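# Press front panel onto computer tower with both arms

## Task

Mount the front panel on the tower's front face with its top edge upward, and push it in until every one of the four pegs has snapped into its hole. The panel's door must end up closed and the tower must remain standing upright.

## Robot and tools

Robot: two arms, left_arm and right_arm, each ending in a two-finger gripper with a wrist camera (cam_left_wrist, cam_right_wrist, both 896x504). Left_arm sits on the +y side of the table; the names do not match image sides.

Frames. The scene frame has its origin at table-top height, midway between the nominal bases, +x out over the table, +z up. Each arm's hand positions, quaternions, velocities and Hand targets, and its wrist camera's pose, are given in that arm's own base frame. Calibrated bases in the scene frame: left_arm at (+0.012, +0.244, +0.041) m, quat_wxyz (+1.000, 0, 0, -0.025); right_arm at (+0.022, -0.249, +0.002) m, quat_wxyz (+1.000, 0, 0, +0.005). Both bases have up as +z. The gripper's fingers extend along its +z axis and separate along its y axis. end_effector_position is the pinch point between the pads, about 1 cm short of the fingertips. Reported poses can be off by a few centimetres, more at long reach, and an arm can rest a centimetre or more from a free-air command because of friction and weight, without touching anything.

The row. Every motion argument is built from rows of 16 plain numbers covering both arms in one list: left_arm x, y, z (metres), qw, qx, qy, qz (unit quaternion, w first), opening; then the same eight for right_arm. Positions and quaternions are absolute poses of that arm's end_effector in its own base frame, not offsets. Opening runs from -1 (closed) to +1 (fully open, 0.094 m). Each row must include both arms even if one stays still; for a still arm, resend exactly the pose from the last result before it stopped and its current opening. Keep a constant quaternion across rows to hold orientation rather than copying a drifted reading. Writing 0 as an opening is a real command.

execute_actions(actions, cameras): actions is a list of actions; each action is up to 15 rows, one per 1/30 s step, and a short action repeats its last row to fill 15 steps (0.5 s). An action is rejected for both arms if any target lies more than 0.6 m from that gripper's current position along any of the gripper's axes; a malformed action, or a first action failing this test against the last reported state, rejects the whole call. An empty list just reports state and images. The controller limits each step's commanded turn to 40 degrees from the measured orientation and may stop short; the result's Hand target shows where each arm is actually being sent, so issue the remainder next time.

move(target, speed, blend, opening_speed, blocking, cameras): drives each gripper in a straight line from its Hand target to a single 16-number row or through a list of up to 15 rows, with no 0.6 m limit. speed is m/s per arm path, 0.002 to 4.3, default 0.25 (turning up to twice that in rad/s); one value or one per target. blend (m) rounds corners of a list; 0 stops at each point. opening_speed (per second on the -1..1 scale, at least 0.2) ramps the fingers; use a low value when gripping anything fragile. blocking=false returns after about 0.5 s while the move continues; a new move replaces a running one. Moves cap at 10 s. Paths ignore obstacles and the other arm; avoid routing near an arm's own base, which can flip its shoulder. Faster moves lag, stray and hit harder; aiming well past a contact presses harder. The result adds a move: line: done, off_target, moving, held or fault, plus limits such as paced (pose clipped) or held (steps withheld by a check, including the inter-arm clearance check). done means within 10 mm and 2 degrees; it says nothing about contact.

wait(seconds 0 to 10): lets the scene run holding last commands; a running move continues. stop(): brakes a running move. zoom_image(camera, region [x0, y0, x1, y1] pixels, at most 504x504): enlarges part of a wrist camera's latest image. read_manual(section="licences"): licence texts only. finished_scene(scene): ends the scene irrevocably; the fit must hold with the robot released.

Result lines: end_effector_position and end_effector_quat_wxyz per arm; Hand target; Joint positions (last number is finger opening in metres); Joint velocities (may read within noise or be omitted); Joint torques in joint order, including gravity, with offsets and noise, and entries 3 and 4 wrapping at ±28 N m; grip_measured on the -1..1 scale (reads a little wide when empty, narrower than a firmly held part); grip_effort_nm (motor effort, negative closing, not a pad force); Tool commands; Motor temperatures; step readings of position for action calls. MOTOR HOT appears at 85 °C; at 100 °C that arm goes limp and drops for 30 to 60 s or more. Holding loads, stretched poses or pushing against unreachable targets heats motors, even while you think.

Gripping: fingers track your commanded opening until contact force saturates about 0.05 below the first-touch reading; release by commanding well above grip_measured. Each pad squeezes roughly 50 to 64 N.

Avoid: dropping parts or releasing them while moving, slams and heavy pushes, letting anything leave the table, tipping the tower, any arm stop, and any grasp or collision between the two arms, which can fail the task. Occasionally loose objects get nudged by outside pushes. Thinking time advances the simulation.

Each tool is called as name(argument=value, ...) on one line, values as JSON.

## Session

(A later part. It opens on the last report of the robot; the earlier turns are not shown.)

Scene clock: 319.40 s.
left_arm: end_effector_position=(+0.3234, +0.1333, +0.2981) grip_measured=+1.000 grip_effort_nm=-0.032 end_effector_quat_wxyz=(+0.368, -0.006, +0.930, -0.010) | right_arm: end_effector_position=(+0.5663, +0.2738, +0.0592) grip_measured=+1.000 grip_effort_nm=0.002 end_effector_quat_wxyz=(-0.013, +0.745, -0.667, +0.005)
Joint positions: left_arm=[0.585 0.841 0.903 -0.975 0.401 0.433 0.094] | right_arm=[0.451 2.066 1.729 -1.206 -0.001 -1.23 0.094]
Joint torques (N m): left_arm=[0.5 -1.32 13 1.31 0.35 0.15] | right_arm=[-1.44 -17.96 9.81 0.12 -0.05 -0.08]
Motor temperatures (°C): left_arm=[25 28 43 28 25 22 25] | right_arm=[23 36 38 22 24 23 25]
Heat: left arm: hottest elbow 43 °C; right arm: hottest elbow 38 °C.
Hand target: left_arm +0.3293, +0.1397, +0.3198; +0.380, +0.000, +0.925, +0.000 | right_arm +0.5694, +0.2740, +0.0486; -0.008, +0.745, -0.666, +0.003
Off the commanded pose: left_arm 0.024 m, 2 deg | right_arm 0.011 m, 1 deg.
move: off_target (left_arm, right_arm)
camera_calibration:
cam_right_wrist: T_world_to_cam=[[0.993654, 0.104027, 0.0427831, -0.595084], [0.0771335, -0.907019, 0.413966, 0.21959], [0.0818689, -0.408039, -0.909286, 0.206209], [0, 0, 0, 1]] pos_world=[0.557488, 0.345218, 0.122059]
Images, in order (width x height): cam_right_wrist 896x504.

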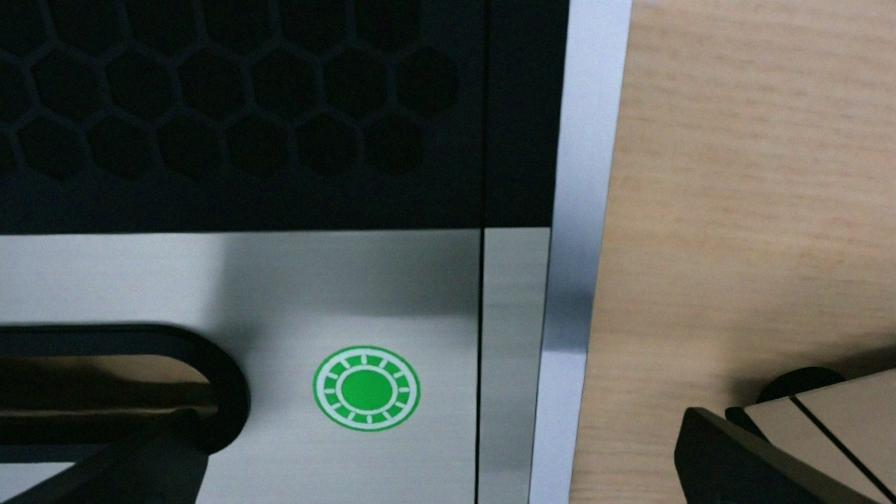

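move(target=[0.33,0.14,0.32,0.38,0,0.925,0,1,0.568,0.283,0.044,-0.008,0.745,-0.666,0.003,1], speed=0.05, cameras=["cam_right_wrist"])

zoom_image(camera="cam_right_wrist", region=[0, 304, 400, 504])

Scene clock: 326.60 s.
left_arm: end_effector_position=(+0.3234, +0.1333, +0.2981) grip_measured=+1.000 grip_effort_nm=-0.037 end_effector_quat_wxyz=(+0.368, -0.006, +0.930, -0.010) | right_arm: end_effector_position=(+0.5659, +0.2744, +0.0589) grip_measured=+1.000 grip_effort_nm=-0.007 end_effector_quat_wxyz=(-0.013, +0.745, -0.667, +0.005)
Joint positions: left_arm=[0.585 0.841 0.903 -0.975 0.401 0.433 0.094] | right_arm=[0.452 2.067 1.729 -1.206 -0.001 -1.23 0.094]
Joint torques (N m): left_arm=[0.79 -1.08 13 1.37 0.36 0.12] | right_arm=[-0.85 -17.14 10.04 0.38 -0.04 0.03]
Heat: left arm: hottest elbow 43 °C; right arm: hottest elbow 38 °C.
Hand target: left_arm +0.3293, +0.1397, +0.3198; +0.380, +0.000, +0.925, +0.000 | right_arm +0.5675, +0.2827, +0.0442; -0.008, +0.745, -0.667, +0.003
Off the commanded pose: left_arm 0.024 m, 2 deg | right_arm 0.017 m, 1 deg.
move: off_target (left_arm, right_arm)
camera_calibration:
cam_right_wrist: T_world_to_cam=[[0.993551, 0.105172, 0.0423683, -0.595023], [0.0783361, -0.906857, 0.414095, 0.219547], [0.081973, -0.408106, -0.909247, 0.206173], [0, 0, 0, 1]] pos_world=[0.557086, 0.345818, 0.121759]
Images, in order (width x height): cam_right_wrist 896x504.

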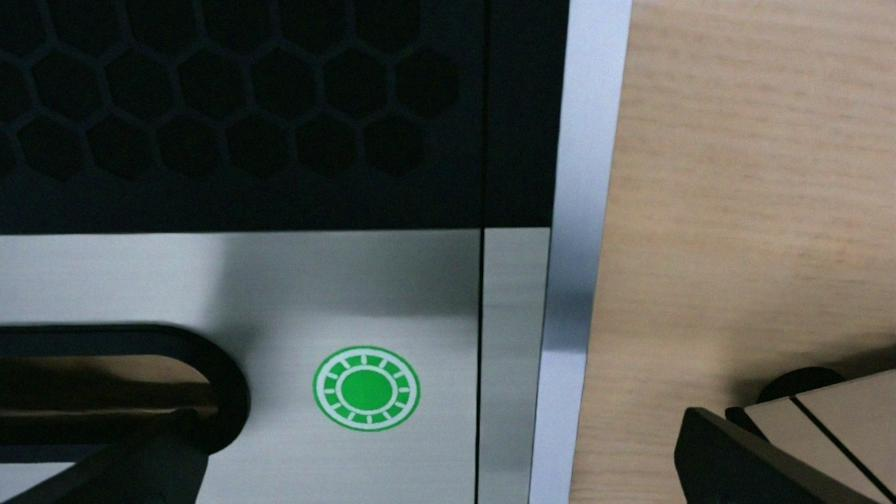

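Scaled by 1.260 from the camera's 896x504 image, which has a finer 1280x720 frame.

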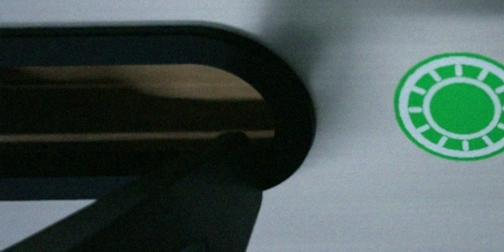

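move(target=[[0.33,0.14,0.32,0.38,0,0.925,0,1,0.568,0.278,0.085,-0.008,0.745,-0.666,0.003,1],[0.33,0.14,0.32,0.38,0,0.925,0,1,0.568,0.290,0.08,-0.008,0.745,-0.666,0.003,1],[0.33,0.14,0.32,0.38,0,0.925,0,1,0.568,0.284,0.08,-0.008,0.745,-0.666,0.003,1]], speed=0.05, cameras=["cam_right_wrist"])

zoom_image(camera="cam_right_wrist", region=[0, 254, 400, 504])

Scene clock: 335.77 s.
left_arm: end_effector_position=(+0.3234, +0.1333, +0.2981) grip_measured=+1.000 grip_effort_nm=-0.032 end_effector_quat_wxyz=(+0.368, -0.006, +0.930, -0.010) | right_arm: end_effector_position=(+0.5574, +0.2727, +0.0665) grip_measured=+1.000 grip_effort_nm=0.002 end_effector_quat_wxyz=(+0.008, +0.746, -0.666, -0.004)
Joint positions: left_arm=[0.585 0.841 0.903 -0.975 0.401 0.433 0.094] | right_arm=[0.455 2.067 1.75 -1.271 -0.001 -1.228 0.094]
Joint torques (N m): left_arm=[0.73 -1.26 13.04 1.32 0.35 0.12] | right_arm=[-0.73 -19.49 12.51 -0.39 -0.04 0.06]
Heat: left arm: hottest elbow 43 °C; right arm: hottest elbow 37 °C.
Hand target: left_arm +0.3293, +0.1397, +0.3198; +0.380, +0.000, +0.925, +0.000 | right_arm +0.5674, +0.2837, +0.0802; -0.008, +0.746, -0.666, +0.003
Off the commanded pose: left_arm 0.024 m, 2 deg | right_arm 0.021 m, 2 deg.
move: off_target (left_arm, right_arm)
camera_calibration:
cam_right_wrist: T_world_to_cam=[[0.994295, 0.106668, 0.000475856, -0.584822], [0.0961897, -0.898531, 0.42824, 0.202339], [0.0461071, -0.425751, -0.903665, 0.237511], [0, 0, 0, 1]] pos_world=[0.551071, 0.34531, 0.128259]
Images, in order (width x height): cam_right_wrist 896x504.

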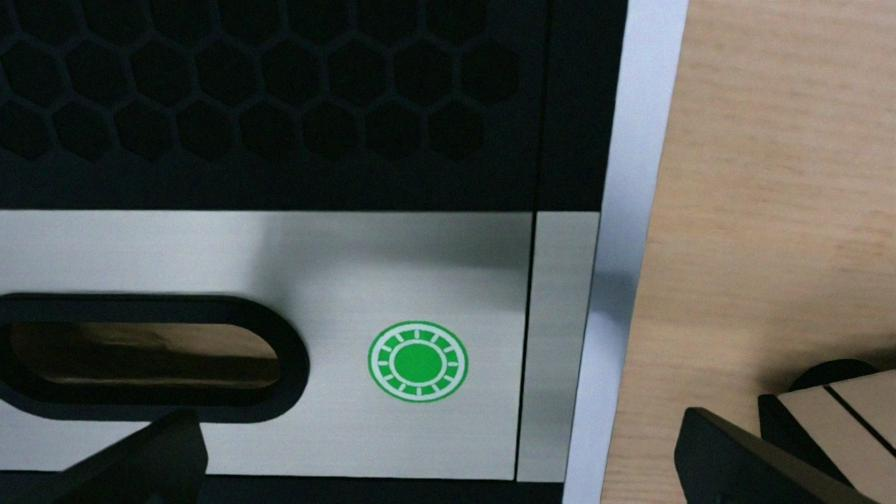

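Scaled by 1.260 from the camera's 896x504 image, which has a finer 1280x720 frame.

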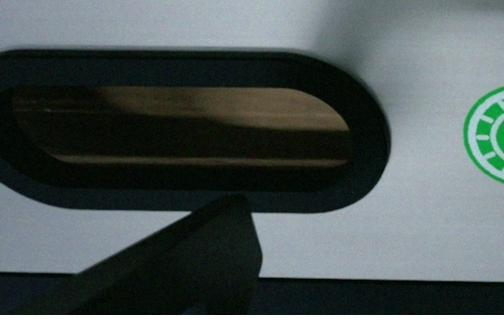

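execute_actions(actions=[], cameras=["cam_left_wrist"])

zoom_image(camera="cam_left_wrist", region=[530, 120, 650, 340])

Scene clock: 344.17 s.
left_arm: end_effector_position=(+0.3234, +0.1333, +0.2981) grip_measured=+1.000 grip_effort_nm=-0.032 end_effector_quat_wxyz=(+0.368, -0.006, +0.930, -0.010) | right_arm: end_effector_position=(+0.5574, +0.2727, +0.0665) grip_measured=+1.000 grip_effort_nm=-0.007 end_effector_quat_wxyz=(+0.008, +0.746, -0.666, -0.004)
Joint positions: left_arm=[0.585 0.841 0.903 -0.975 0.401 0.433 0.094] | right_arm=[0.455 2.067 1.75 -1.271 -0.001 -1.228 0.094]
Joint velocities: within noise
Joint torques (N m): left_arm=[0.62 -1.38 13 1.32 0.35 0.14] | right_arm=[-0.85 -19.66 12.42 -0.4 -0.03 0.04]
Motor temperatures (°C): left_arm=[25 28 43 28 25 22 25] | right_arm=[23 36 39 22 24 23 25]
Heat: left arm: hottest elbow 43 °C; right arm: hottest elbow 39 °C.
Hand target: left_arm +0.3293, +0.1397, +0.3198; +0.380, +0.000, +0.925, +0.000 | right_arm +0.5674, +0.2837, +0.0802; -0.008, +0.746, -0.666, +0.003
Tool commands: left_gripper/opening=+1.0 right_gripper/opening=+1.0
Off the commanded pose: left_arm 0.024 m, 2 deg | right_arm 0.021 m, 2 deg.
camera_calibration:
cam_left_wrist: T_world_to_cam=[[-0.00234682, -0.999902, 0.0137916, 0.131014], [-0.950041, -0.00207522, -0.312117, 0.44019], [0.312115, -0.0138351, -0.949943, 0.271797], [0, 0, 0, 1]] pos_world=[0.333675, 0.135675, 0.393776]
Images, in order (width x height): cam_left_wrist 896x504.

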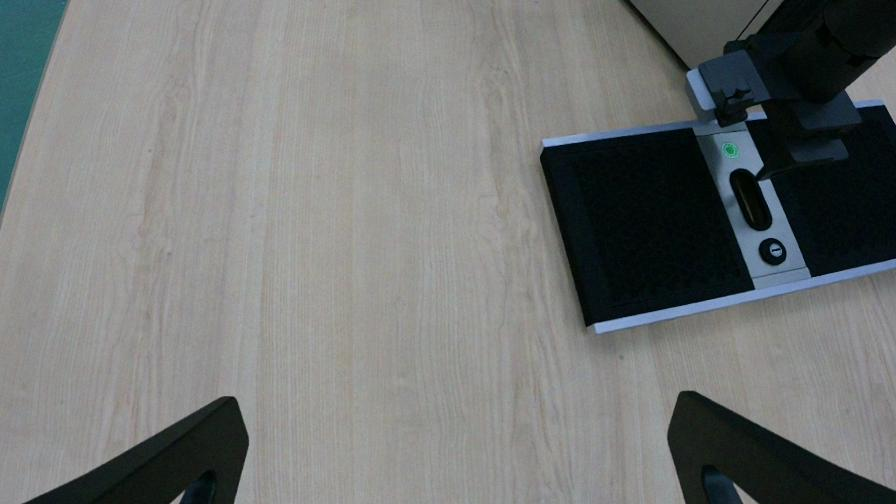

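Scaled by 2.291 from the camera's 896x504 image, which has a finer 1280x720 frame.

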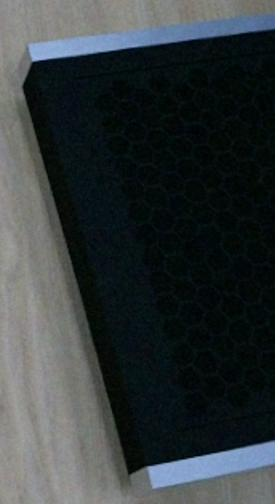

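move(target=[[0.33,0.14,0.32,0.38,0,0.925,0,1,0.568,0.312,0.10,-0.008,0.745,-0.666,0.003,1],[0.33,0.14,0.32,0.38,0,0.925,0,1,0.570,0.273,0.062,-0.008,0.745,-0.666,0.003,1]], speed=0.06, cameras=["cam_right_wrist"])

zoom_image(camera="cam_right_wrist", region=[0, 254, 400, 504])

Scene clock: 399.30 s.
left_arm: end_effector_position=(+0.3234, +0.1333, +0.2981) grip_measured=+1.000 grip_effort_nm=-0.042 end_effector_quat_wxyz=(+0.368, -0.006, +0.930, -0.010) | right_arm: end_effector_position=(+0.5661, +0.2766, +0.0645) grip_measured=+1.000 grip_effort_nm=-0.002 end_effector_quat_wxyz=(-0.006, +0.744, -0.669, +0.002)
Joint positions: left_arm=[0.585 0.841 0.903 -0.975 0.401 0.433 0.094] | right_arm=[0.455 2.075 1.758 -1.242 -0.001 -1.222 0.094]
Joint torques (N m): left_arm=[0.62 -1.2 13.05 1.31 0.35 0.11] | right_arm=[-1.44 -20.19 8.64 0.32 -0.06 -0.22]
Heat: left arm: hottest elbow 44 °C; right arm: hottest elbow 42 °C.
Hand target: left_arm +0.3293, +0.1397, +0.3198; +0.380, +0.000, +0.925, +0.000 | right_arm +0.5698, +0.2731, +0.0620; -0.008, +0.746, -0.666, +0.003
Off the commanded pose: left_arm 0.024 m, 2 deg | right_arm 0.006 m, 0 deg.
move: off_target (left_arm)
camera_calibration:
cam_right_wrist: T_world_to_cam=[[0.994632, 0.0997108, 0.0276402, -0.593854], [0.0790306, -0.90451, 0.419066, 0.217847], [0.0667862, -0.414632, -0.907535, 0.222512], [0, 0, 0, 1]] pos_world=[0.558589, 0.348519, 0.127059]
Images, in order (width x height): cam_right_wrist 896x504.

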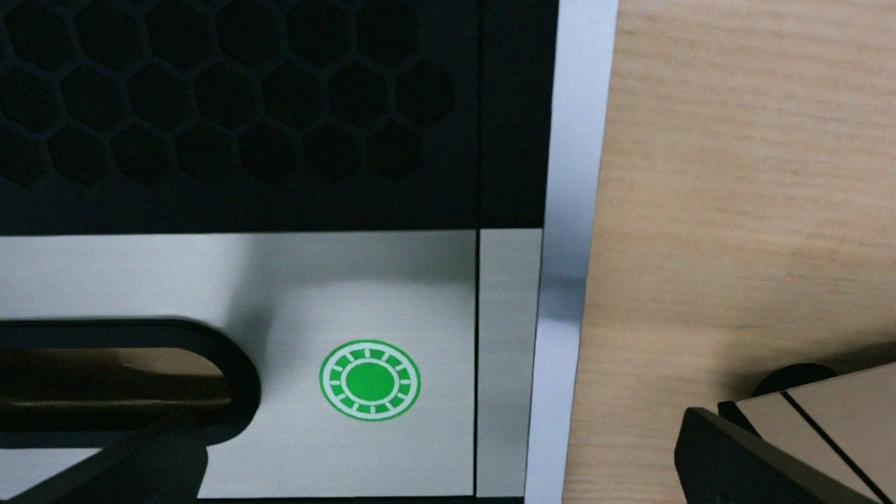

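Scaled by 1.260 from the camera's 896x504 image, which has a finer 1280x720 frame.

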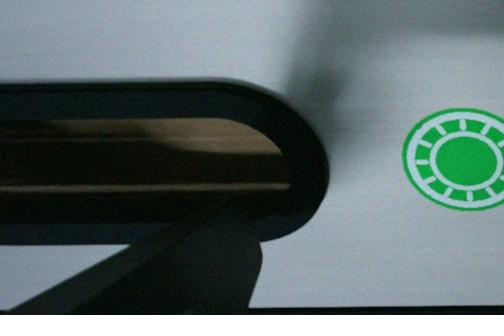

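move(target=[0.33,0.14,0.32,0.38,0,0.925,0,1,0.566,0.273,0.036,-0.004,0.745,-0.666,0.001,1], speed=0.05)

zoom_image(camera="cam_right_wrist", region=[0, 254, 400, 504])

zoom_image(camera="cam_left_wrist", region=[660, 40, 896, 240])

Scene clock: 409.73 s.
left_arm: end_effector_position=(+0.3234, +0.1333, +0.2981) grip_measured=+1.000 grip_effort_nm=-0.037 end_effector_quat_wxyz=(+0.368, -0.006, +0.930, -0.010) | right_arm: end_effector_position=(+0.5658, +0.2765, +0.0578) grip_measured=+1.000 grip_effort_nm=0.002 end_effector_quat_wxyz=(-0.011, +0.744, -0.668, +0.004)
Joint positions: left_arm=[0.585 0.841 0.903 -0.975 0.401 0.433 0.094] | right_arm=[0.455 2.072 1.735 -1.21 -0.001 -1.222 0.094]
Joint torques (N m): left_arm=[0.67 -1.49 12.98 1.39 0.34 0.13] | right_arm=[-1.61 -18.02 7.09 0.9 -0.07 -0.14]
Heat: left arm: hottest elbow 44 °C; right arm: hottest elbow 41 °C.
Hand target: left_arm +0.3293, +0.1397, +0.3198; +0.380, +0.000, +0.925, +0.000 | right_arm +0.5654, +0.2729, +0.0364; -0.004, +0.745, -0.666, +0.001
Off the commanded pose: left_arm 0.024 m, 2 deg | right_arm 0.022 m, 1 deg.
move: off_target (left_arm, right_arm)
camera_calibration:
cam_left_wrist: T_world_to_cam=[[-0.00234682, -0.999902, 0.0137916, 0.131014], [-0.950041, -0.00207522, -0.312117, 0.44019], [0.312115, -0.0138351, -0.949943, 0.271797], [0, 0, 0, 1]] pos_world=[0.333675, 0.135675, 0.393776]
cam_right_wrist: T_world_to_cam=[[0.994189, 0.100304, 0.0390755, -0.593871], [0.0751668, -0.906707, 0.415009, 0.223614], [0.0770572, -0.40966, -0.908978, 0.209197], [0, 0, 0, 1]] pos_world=[0.557492, 0.34802, 0.12056]

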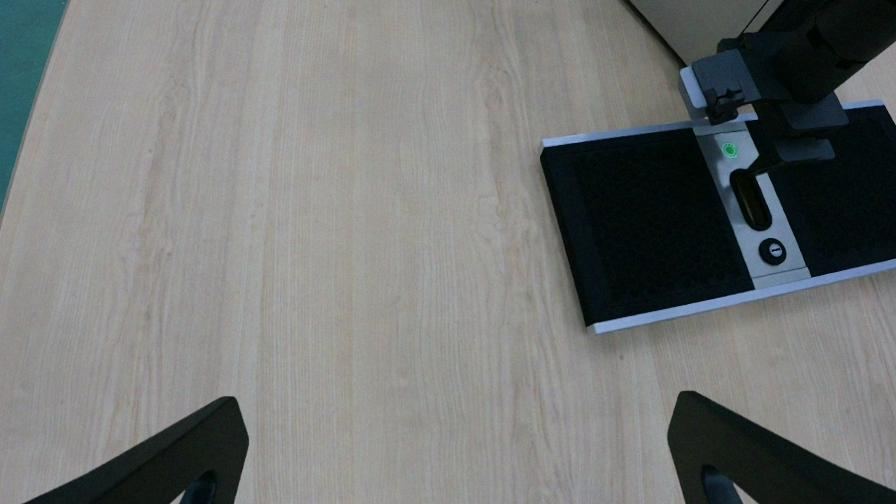

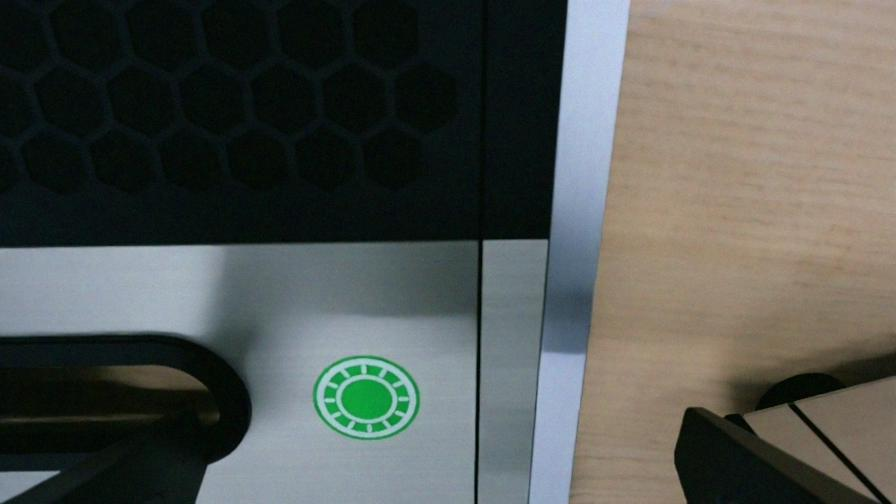

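Scaled by 1.260 from the camera's 896x504 image, which has a finer 1280x720 frame.

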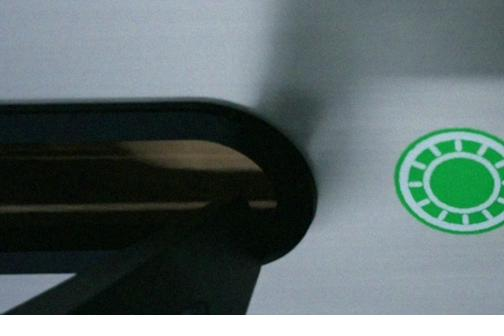

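Scaled by 2.136 from the camera's 896x504 image, which has a finer 1280x720 frame.

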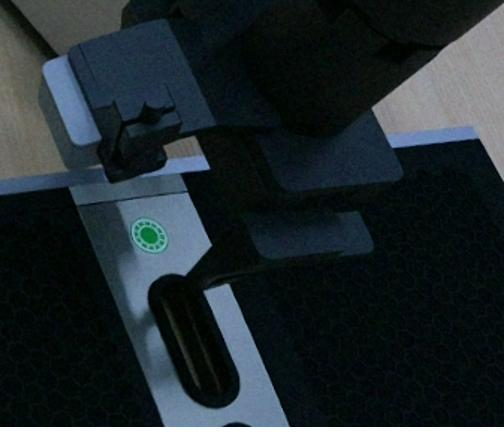

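move(target=[[0.33,0.14,0.32,0.38,0,0.925,0,1,0.566,0.315,0.10,-0.008,0.745,-0.666,0.003,1],[0.33,0.14,0.32,0.38,0,0.925,0,1,0.566,0.2795,0.062,-0.004,0.745,-0.666,0.001,1],[0.33,0.14,0.32,0.38,0,0.925,0,1,0.566,0.2795,0.046,-0.004,0.745,-0.666,0.001,1]], speed=0.06)

zoom_image(camera="cam_right_wrist", region=[0, 254, 400, 504])

zoom_image(camera="cam_left_wrist", region=[700, 100, 820, 240])

Scene clock: 427.67 s.
left_arm: end_effector_position=(+0.3234, +0.1333, +0.2981) grip_measured=+1.000 grip_effort_nm=-0.042 end_effector_quat_wxyz=(+0.368, -0.006, +0.930, -0.010) | right_arm: end_effector_position=(+0.5621, +0.2833, +0.0545) grip_measured=+1.000 grip_effort_nm=-0.007 end_effector_quat_wxyz=(-0.005, +0.744, -0.668, +0.001)
Joint positions: left_arm=[0.585 0.841 0.903 -0.975 0.401 0.433 0.094] | right_arm=[0.467 2.083 1.745 -1.222 -0.001 -1.212 0.094]
Joint torques (N m): left_arm=[0.62 -1.44 12.94 1.43 0.37 0.14] | right_arm=[-1.55 -18.49 8.58 0.28 -0.04 -0.16]
Heat: left arm: hottest elbow 44 °C; right arm: hottest elbow 39 °C.
Hand target: left_arm +0.3293, +0.1397, +0.3198; +0.380, +0.000, +0.925, +0.000 | right_arm +0.5659, +0.2795, +0.0462; -0.004, +0.745, -0.667, +0.001
Off the commanded pose: left_arm 0.024 m, 2 deg | right_arm 0.010 m, 0 deg.
move: off_target (left_arm)
camera_calibration:
cam_left_wrist: T_world_to_cam=[[-0.00234682, -0.999902, 0.0137916, 0.131014], [-0.950041, -0.00207522, -0.312117, 0.44019], [0.312115, -0.0138351, -0.949943, 0.271797], [0, 0, 0, 1]] pos_world=[0.333675, 0.135675, 0.393776]
cam_right_wrist: T_world_to_cam=[[0.994401, 0.102381, 0.0261791, -0.59081], [0.0820395, -0.904076, 0.419423, 0.226598], [0.0666089, -0.414927, -0.907413, 0.216586], [0, 0, 0, 1]] pos_world=[0.554485, 0.355217, 0.116959]

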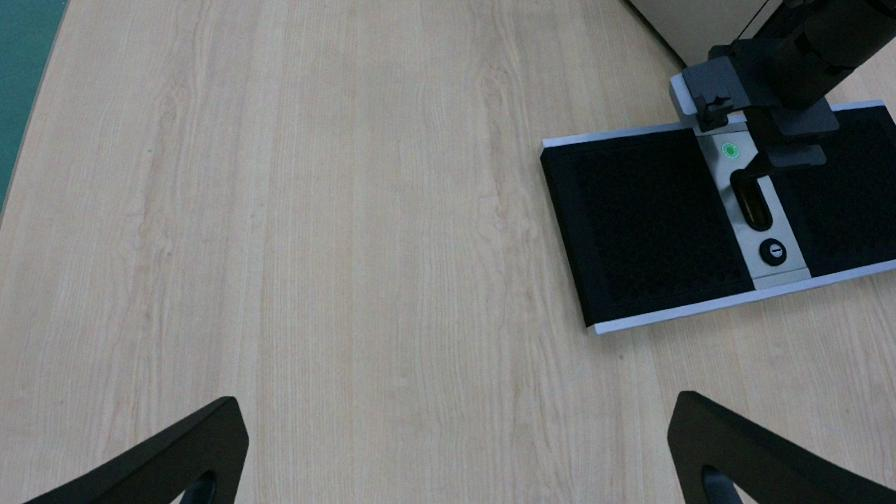

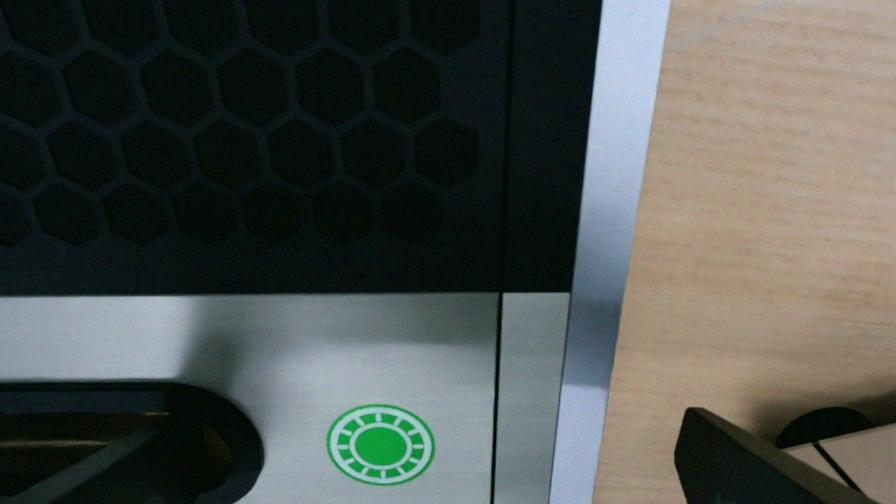

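Scaled by 1.260 from the camera's 896x504 image, which has a finer 1280x720 frame.

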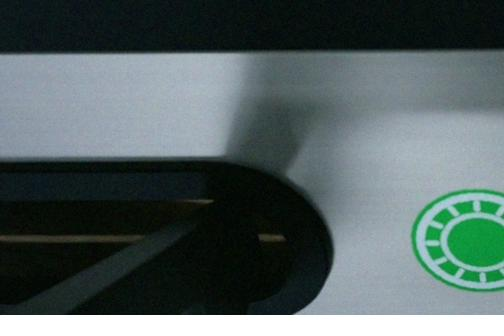

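Scaled by 3.600 from the camera's 896x504 image, which has a finer 1280x720 frame.

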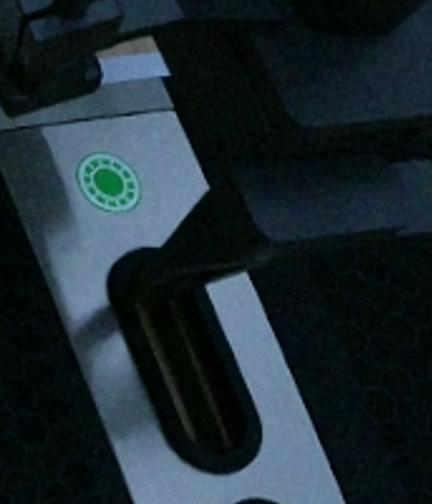

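move(target=[0.33,0.14,0.32,0.38,0,0.925,0,1,0.566,0.2795,0.032,-0.004,0.745,-0.666,0.001,1], speed=0.04)

zoom_image(camera="cam_right_wrist", region=[0, 254, 400, 504])

zoom_image(camera="cam_left_wrist", region=[700, 100, 820, 240])

Scene clock: 434.70 s.
left_arm: end_effector_position=(+0.3234, +0.1333, +0.2981) grip_measured=+1.000 grip_effort_nm=-0.032 end_effector_quat_wxyz=(+0.368, -0.006, +0.930, -0.010) | right_arm: end_effector_position=(+0.5624, +0.2834, +0.0508) grip_measured=+1.000 grip_effort_nm=0.002 end_effector_quat_wxyz=(-0.008, +0.745, -0.667, +0.002)
Joint positions: left_arm=[0.585 0.841 0.903 -0.975 0.401 0.434 0.094] | right_arm=[0.467 2.084 1.735 -1.206 -0.001 -1.214 0.094]
Joint torques (N m): left_arm=[0.79 -1.38 12.96 1.29 0.37 0.12] | right_arm=[-2.02 -18.2 7.84 1.06 -0.06 -0.13]
Heat: left arm: hottest elbow 45 °C; right arm: hottest elbow 39 °C.
Hand target: left_arm +0.3293, +0.1397, +0.3198; +0.380, +0.000, +0.925, +0.000 | right_arm +0.5654, +0.2793, +0.0324; -0.004, +0.745, -0.667, +0.001
Off the commanded pose: left_arm 0.024 m, 2 deg | right_arm 0.020 m, 0 deg.
move: off_target (left_arm, right_arm)
camera_calibration:
cam_left_wrist: T_world_to_cam=[[-0.00260057, -0.999904, 0.0136029, 0.131173], [-0.950041, -0.00177529, -0.312121, 0.440151], [0.312115, -0.013735, -0.949945, 0.271783], [0, 0, 0, 1]] pos_world=[0.333674, 0.135675, 0.393775]
cam_right_wrist: T_world_to_cam=[[0.994088, 0.103787, 0.0318984, -0.591583], [0.0810979, -0.905069, 0.417461, 0.229081], [0.0721974, -0.412406, -0.908135, 0.209464], [0, 0, 0, 1]] pos_world=[0.554385, 0.355117, 0.11346]

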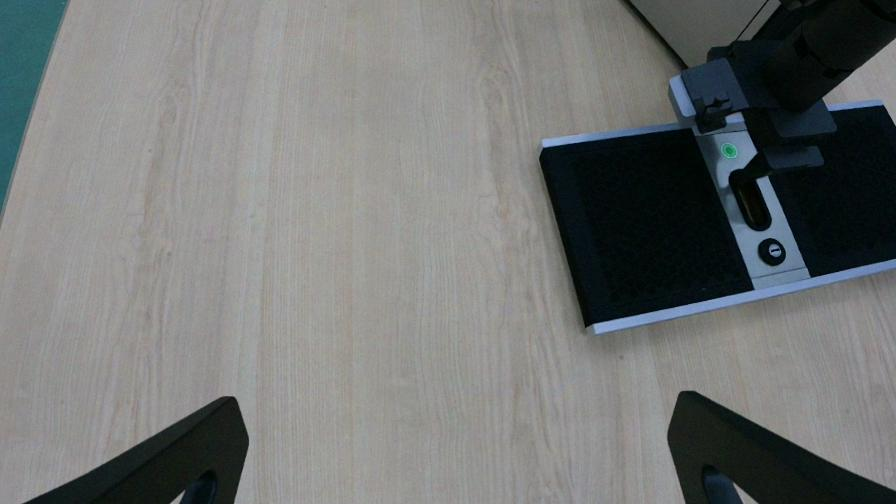

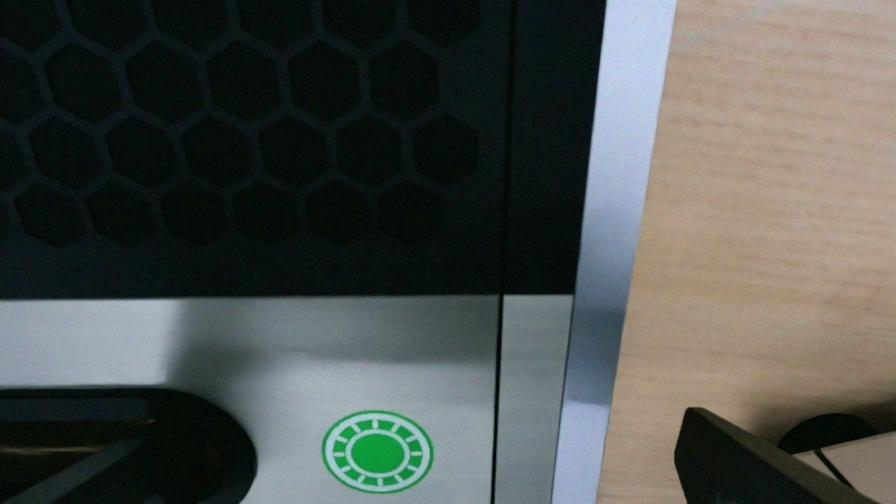

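Scaled by 1.260 from the camera's 896x504 image, which has a finer 1280x720 frame.

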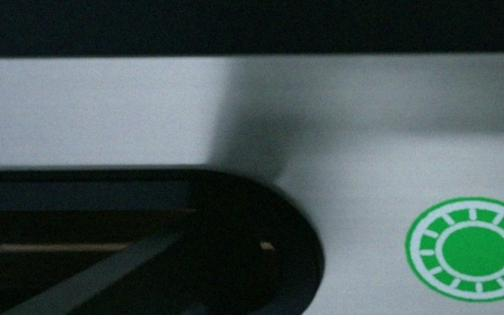

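Scaled by 3.600 from the camera's 896x504 image, which has a finer 1280x720 frame.

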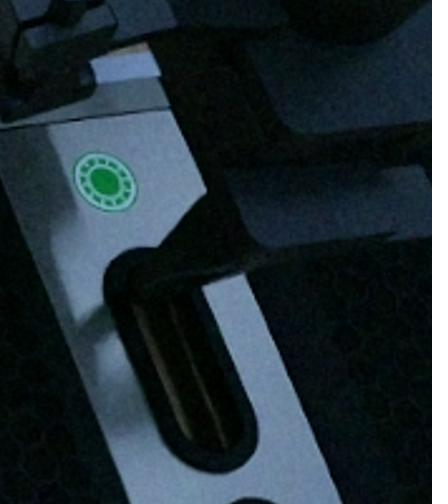

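move(target=[0.33,0.14,0.32,0.38,0,0.925,0,1,0.566,0.2795,0.042,-0.004,0.745,-0.666,0.001,0.3], opening_speed=0.2, speed=0.04)

Scene clock: 443.90 s.
left_arm: end_effector_position=(+0.3234, +0.1333, +0.2981) grip_measured=+1.000 grip_effort_nm=-0.032 end_effector_quat_wxyz=(+0.368, -0.006, +0.930, -0.010) | right_arm: end_effector_position=(+0.5625, +0.2836, +0.0508) grip_measured=+0.577 grip_effort_nm=-1.018 end_effector_quat_wxyz=(-0.008, +0.745, -0.667, +0.002)
Joint positions: left_arm=[0.585 0.841 0.903 -0.975 0.401 0.434 0.094] | right_arm=[0.467 2.084 1.735 -1.205 -0.002 -1.214 0.074]
Joint torques (N m): left_arm=[0.67 -1.49 13.05 1.36 0.36 0.13] | right_arm=[-2.02 -18.61 9.07 0.1 -0.05 -0.13]
Heat: left arm: hottest elbow 45 °C; right arm: hottest elbow 38 °C.
Hand target: left_arm +0.3293, +0.1397, +0.3198; +0.380, +0.000, +0.925, +0.000 | right_arm +0.5659, +0.2794, +0.0422; -0.004, +0.746, -0.666, +0.001
Off the commanded pose: left_arm 0.024 m, 2 deg | right_arm 0.010 m, 1 deg.
move: off_target (left_arm)
camera_calibration:
cam_left_wrist: T_world_to_cam=[[-0.00260057, -0.999904, 0.0136029, 0.131173], [-0.950041, -0.00177529, -0.312121, 0.440151], [0.312115, -0.013735, -0.949945, 0.271783], [0, 0, 0, 1]] pos_world=[0.333674, 0.135675, 0.393775]
cam_right_wrist: T_world_to_cam=[[0.99404, 0.104208, 0.032006, -0.591731], [0.081496, -0.905379, 0.416711, 0.229104], [0.0724022, -0.411619, -0.908475, 0.209243], [0, 0, 0, 1]] pos_world=[0.554384, 0.355217, 0.113561]

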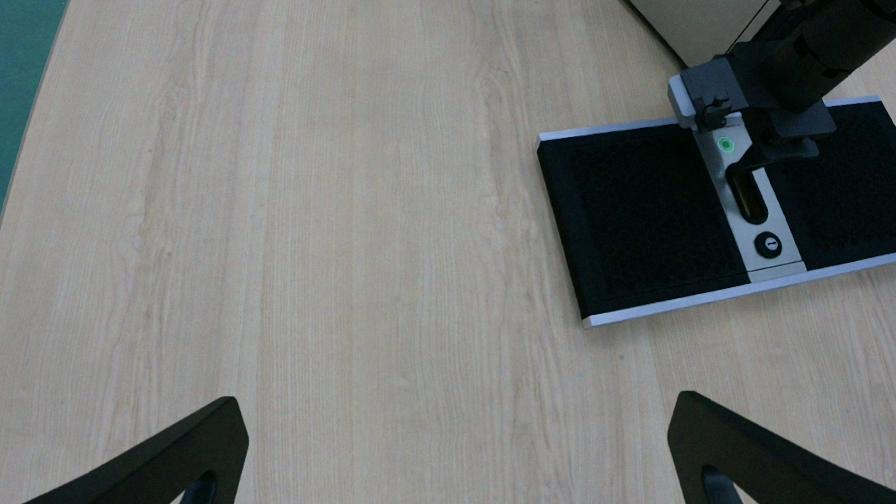

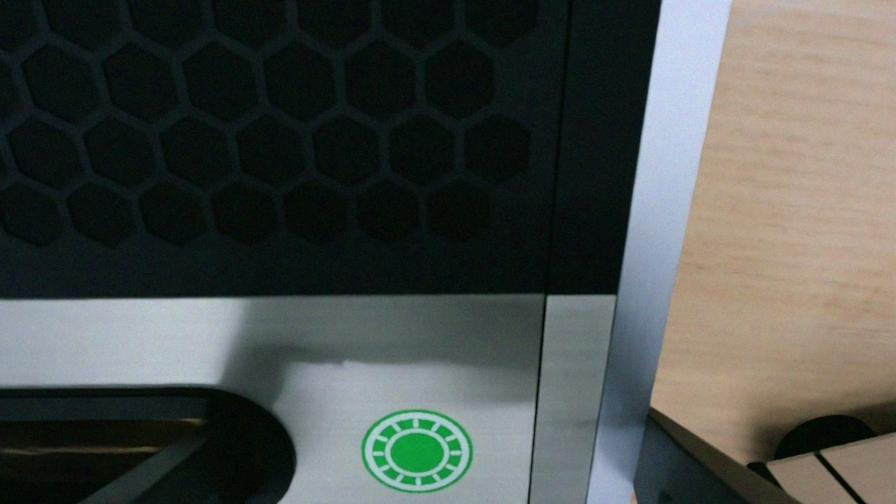

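move(target=[0.33,0.14,0.32,0.38,0,0.925,0,1,0.564,0.2815,0.10,-0.004,0.745,-0.666,0.001,0.3], speed=0.06)

Scene clock: 449.07 s.
left_arm: end_effector_position=(+0.3234, +0.1333, +0.2981) grip_measured=+1.000 grip_effort_nm=-0.042 end_effector_quat_wxyz=(+0.368, -0.006, +0.930, -0.010) | right_arm: end_effector_position=(+0.5438, +0.2742, +0.0562) grip_measured=+0.574 grip_effort_nm=-1.013 end_effector_quat_wxyz=(+0.034, +0.745, -0.667, -0.014)
Joint positions: left_arm=[0.585 0.841 0.903 -0.975 0.401 0.434 0.094] | right_arm=[0.467 2.082 1.746 -1.307 -0.002 -1.214 0.074]
Joint torques (N m): left_arm=[0.56 -1.14 13.01 1.29 0.36 0.14] | right_arm=[-1.55 -23.12 13.91 -0.94 0 -0.09]
Heat: left arm: hottest elbow 45 °C; right arm: hottest elbow 38 °C.
Hand target: left_arm +0.3293, +0.1397, +0.3198; +0.380, +0.000, +0.925, +0.000 | right_arm +0.5620, +0.2805, +0.1001; -0.004, +0.746, -0.666, +0.001
Off the commanded pose: left_arm 0.024 m, 2 deg | right_arm 0.049 m, 5 deg.
move: off_target (left_arm, right_arm)
camera_calibration:
cam_left_wrist: T_world_to_cam=[[-0.00260057, -0.999904, 0.0136029, 0.131173], [-0.950041, -0.00177529, -0.312121, 0.440151], [0.312115, -0.013735, -0.949945, 0.271783], [0, 0, 0, 1]] pos_world=[0.333674, 0.135675, 0.393775]
cam_right_wrist: T_world_to_cam=[[0.993256, 0.103714, -0.0518277, -0.567099], [0.115942, -0.887994, 0.444999, 0.194782], [0.000129979, -0.448007, -0.89403, 0.260089], [0, 0, 0, 1]] pos_world=[0.540657, 0.348303, 0.116458]

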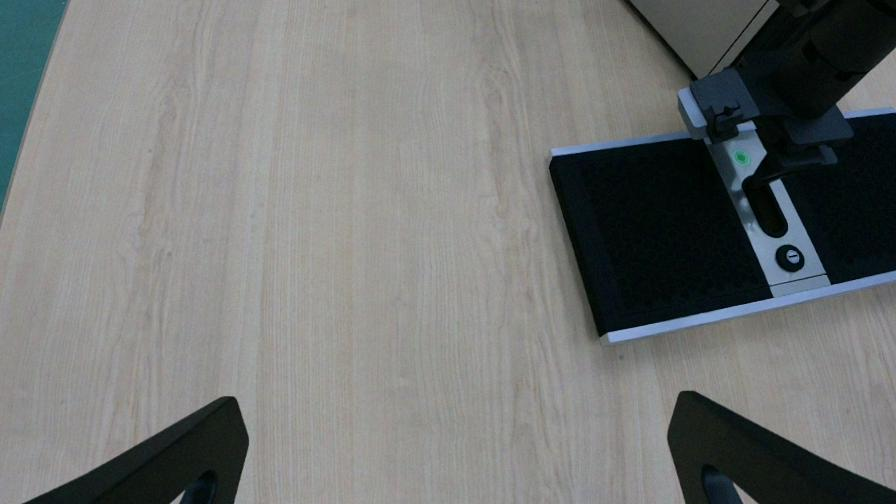

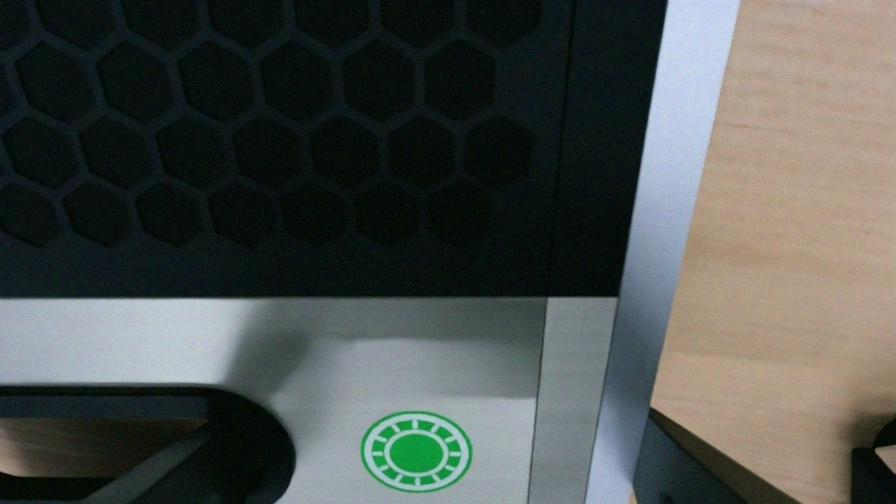

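move(target=[[0.28,0.24,0.34,0.38,0,0.925,0,1,0.53,0.28,0.20,-0.03,0.745,-0.666,0.014,0.3],[0.28,0.24,0.34,0.38,0,0.925,0,1,0.47,0.26,0.42,-0.03,0.745,-0.666,0.014,0.3]], speed=0.12)

Scene clock: 472.80 s.
left_arm: end_effector_position=(+0.2759, +0.2305, +0.3210) grip_measured=+1.000 grip_effort_nm=-0.037 end_effector_quat_wxyz=(+0.373, -0.007, +0.928, -0.013) | right_arm: end_effector_position=(+0.4729, +0.2538, +0.3804) grip_measured=+0.573 grip_effort_nm=-1.013 end_effector_quat_wxyz=(-0.091, +0.743, -0.662, +0.036)
Joint positions: left_arm=[0.981 0.979 1.053 -1.172 0.625 0.809 0.094] | right_arm=[0.495 1.669 1.99 -1.696 0.006 -1.191 0.074]
Joint torques (N m): left_arm=[0.38 -2.67 12.72 1.09 0.54 0.15] | right_arm=[-0.62 -16.56 14.97 -0.05 0.07 0.08]
Heat: left arm: hottest elbow 45 °C; right arm: hottest elbow 40 °C.
Hand target: left_arm +0.2795, +0.2394, +0.3398; +0.380, +0.000, +0.925, +0.000 | right_arm +0.4681, +0.2587, +0.4185; -0.128, +0.739, -0.659, +0.049
Off the commanded pose: left_arm 0.022 m, 2 deg | right_arm 0.040 m, 7 deg.
joint sent to its limit (right arm) — joint 4 (wrist pitch), lower limit. The joint targets are off in orientation, not in position.
move: off_target (left_arm, right_arm)
camera_calibration:
cam_left_wrist: T_world_to_cam=[[-0.00244272, -0.999793, 0.0202205, 0.225704], [-0.947139, -0.00417391, -0.320796, 0.404832], [0.320814, -0.0199352, -0.946933, 0.307709], [0, 0, 0, 1]] pos_world=[0.285267, 0.233481, 0.416685]
cam_right_wrist: T_world_to_cam=[[0.974775, 0.0995564, 0.199754, -0.563723], [0.0232139, -0.935372, 0.352904, 0.131699], [0.221978, -0.339365, -0.914088, 0.415868], [0, 0, 0, 1]] pos_world=[0.454133, 0.320441, 0.446269]

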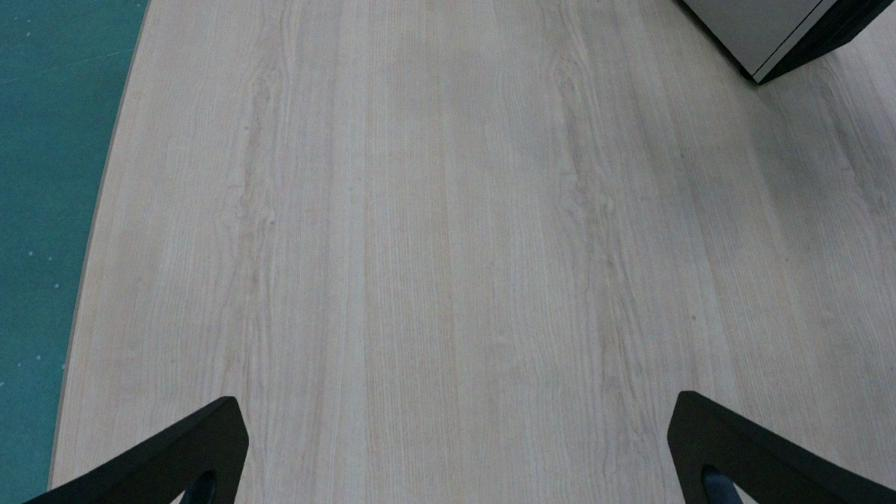

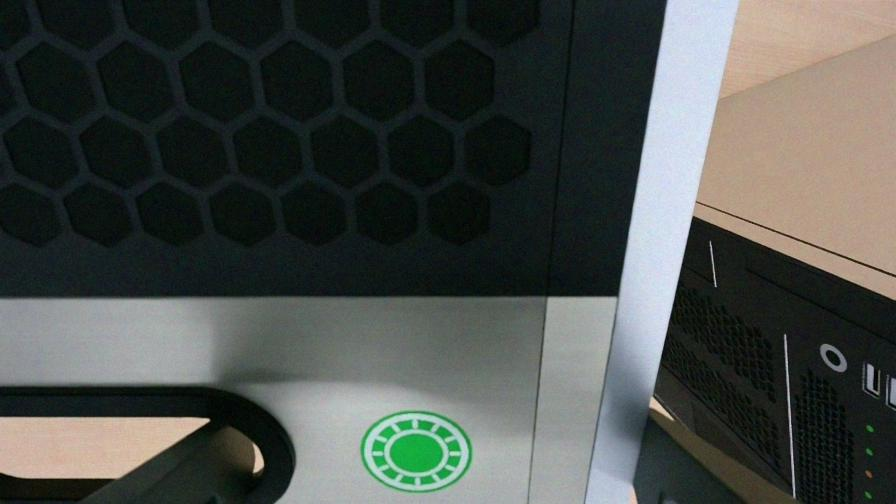

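move(target=[0.28,0.24,0.34,0.38,0,0.925,0,1,0.44,0.18,0.43,0.692,-0.144,0.692,0.144,0.3], speed=0.2)

Scene clock: 484.10 s.
left_arm: end_effector_position=(+0.2759, +0.2306, +0.3210) grip_measured=+1.000 grip_effort_nm=-0.032 end_effector_quat_wxyz=(+0.373, -0.007, +0.928, -0.013) | right_arm: end_effector_position=(+0.4476, +0.1763, +0.3961) grip_measured=+0.573 grip_effort_nm=-1.018 end_effector_quat_wxyz=(+0.665, -0.157, +0.720, +0.125)
Joint positions: left_arm=[0.981 0.979 1.053 -1.172 0.625 0.81 0.094] | right_arm=[0.362 0.957 0.794 0.078 -0.039 -0.032 0.074]
Joint torques (N m): left_arm=[0.79 -2.9 12.68 1.1 0.54 0.12] | right_arm=[-0.56 -8.12 12.19 3.02 0.15 0.3]
Heat: left arm: hottest elbow 43 °C; right arm: hottest elbow 41 °C.
Hand target: left_arm +0.2796, +0.2395, +0.3397; +0.380, +0.000, +0.925, +0.000 | right_arm +0.4392, +0.1793, +0.4297; +0.692, -0.145, +0.692, +0.145
Off the commanded pose: left_arm 0.022 m, 2 deg | right_arm 0.035 m, 5 deg.
move: off_target (left_arm, right_arm)
camera_calibration:
cam_left_wrist: T_world_to_cam=[[-0.0026947, -0.999796, 0.0200295, 0.225956], [-0.947138, -0.00387405, -0.320802, 0.40486], [0.320814, -0.0198352, -0.946935, 0.307656], [0, 0, 0, 1]] pos_world=[0.285366, 0.233581, 0.416684]
cam_right_wrist: T_world_to_cam=[[0.376758, -0.925991, 0.0243535, -0.0164408], [-0.454416, -0.20767, -0.866244, 0.622488], [0.807192, 0.315298, -0.499027, -0.132259], [0, 0, 0, 1]] pos_world=[0.395821, 0.155749, 0.473626]

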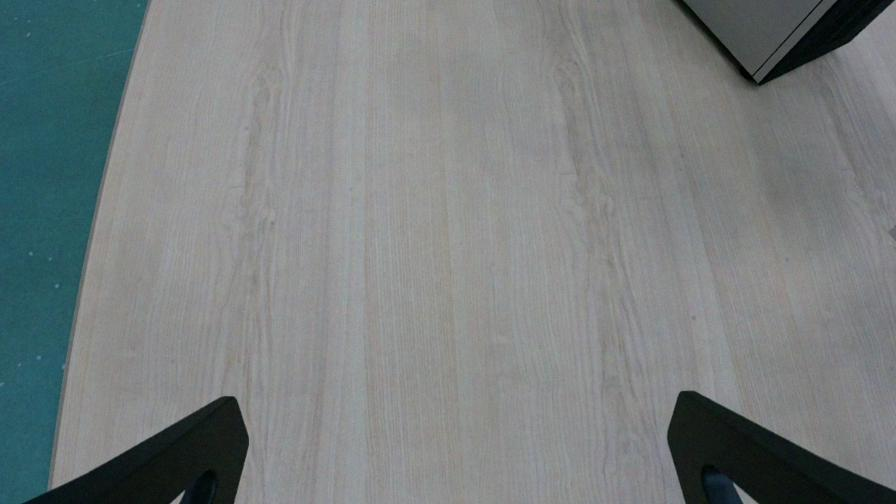

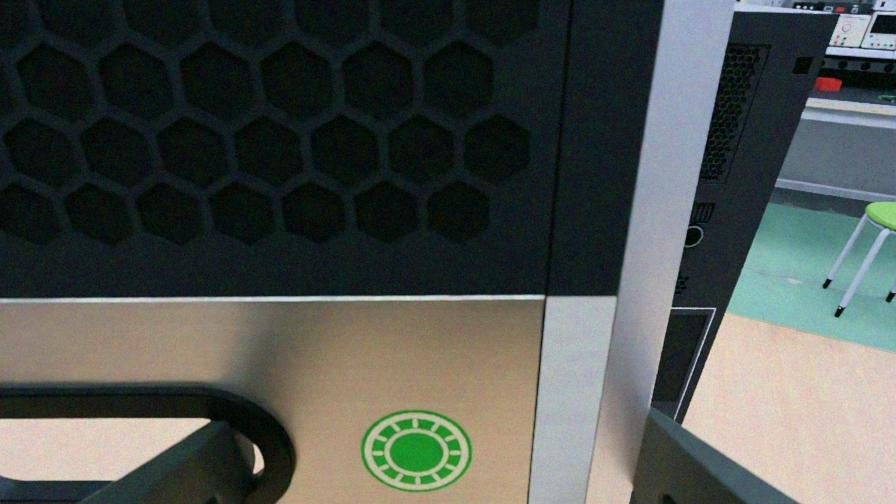

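move(target=[0.50,0.12,0.28,0.708,0.246,0.594,-0.293,1,0.44,0.18,0.43,0.692,-0.144,0.692,0.144,0.3], speed=0.2)

Scene clock: 501.17 s.
left_arm: end_effector_position=(+0.4922, +0.1189, +0.2802) grip_measured=+1.000 grip_effort_nm=-0.037 end_effector_quat_wxyz=(+0.707, +0.243, +0.597, -0.290) | right_arm: end_effector_position=(+0.4474, +0.1762, +0.3946) grip_measured=+0.573 grip_effort_nm=-1.013 end_effector_quat_wxyz=(+0.664, -0.157, +0.720, +0.125)
Joint positions: left_arm=[0.57 1.693 0.823 1.523 1.291 -0.637 0.094] | right_arm=[0.362 0.957 0.791 0.078 -0.039 -0.031 0.074]
Joint torques (N m): left_arm=[-0.5 -9.23 7.84 1.63 -0.58 -0.1] | right_arm=[-0.15 -8.29 12.38 3.22 0.15 0.26]
Heat: left arm: hottest elbow 42 °C; right arm: hottest elbow 41 °C.
Hand target: left_arm +0.4998, +0.1199, +0.2799; +0.708, +0.246, +0.594, -0.293 | right_arm +0.4392, +0.1793, +0.4295; +0.692, -0.145, +0.693, +0.145
Off the commanded pose: left_arm 0.008 m, 1 deg | right_arm 0.036 m, 5 deg.
move: off_target (right_arm)
camera_calibration:
cam_left_wrist: T_world_to_cam=[[-0.6977, -0.716343, -0.00827998, 0.431991], [-0.184194, 0.190546, -0.964243, 0.377834], [0.692306, -0.671227, -0.264889, -0.0990297], [0, 0, 0, 1]] pos_world=[0.439554, 0.170988, 0.341669]
cam_right_wrist: T_world_to_cam=[[0.376786, -0.926, 0.0235681, -0.0160513], [-0.456528, -0.207778, -0.865107, 0.621765], [0.805986, 0.315201, -0.501033, -0.131421], [0, 0, 0, 1]] pos_world=[0.395825, 0.15575, 0.472425]

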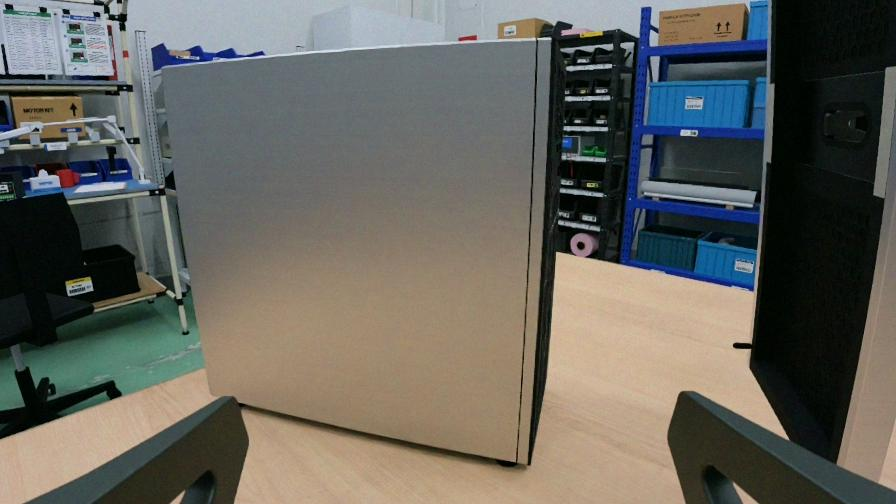

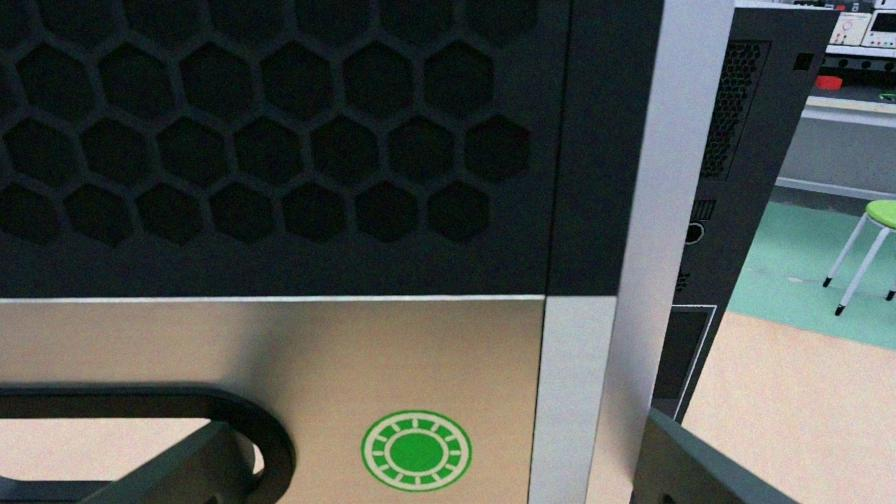

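zoom_image(camera="cam_left_wrist", region=[680, 0, 896, 480])

zoom_image(camera="cam_right_wrist", region=[640, 0, 896, 504])

Scaled by 1.050 from the camera's 896x504 image, which has a finer 1280x720 frame.

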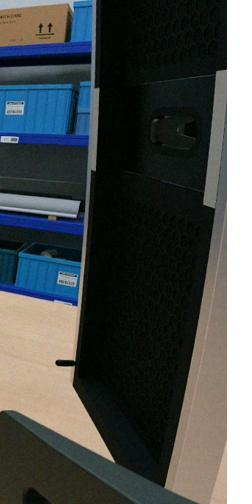

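Scaled by 1.000.

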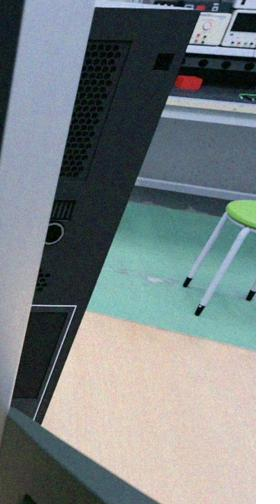

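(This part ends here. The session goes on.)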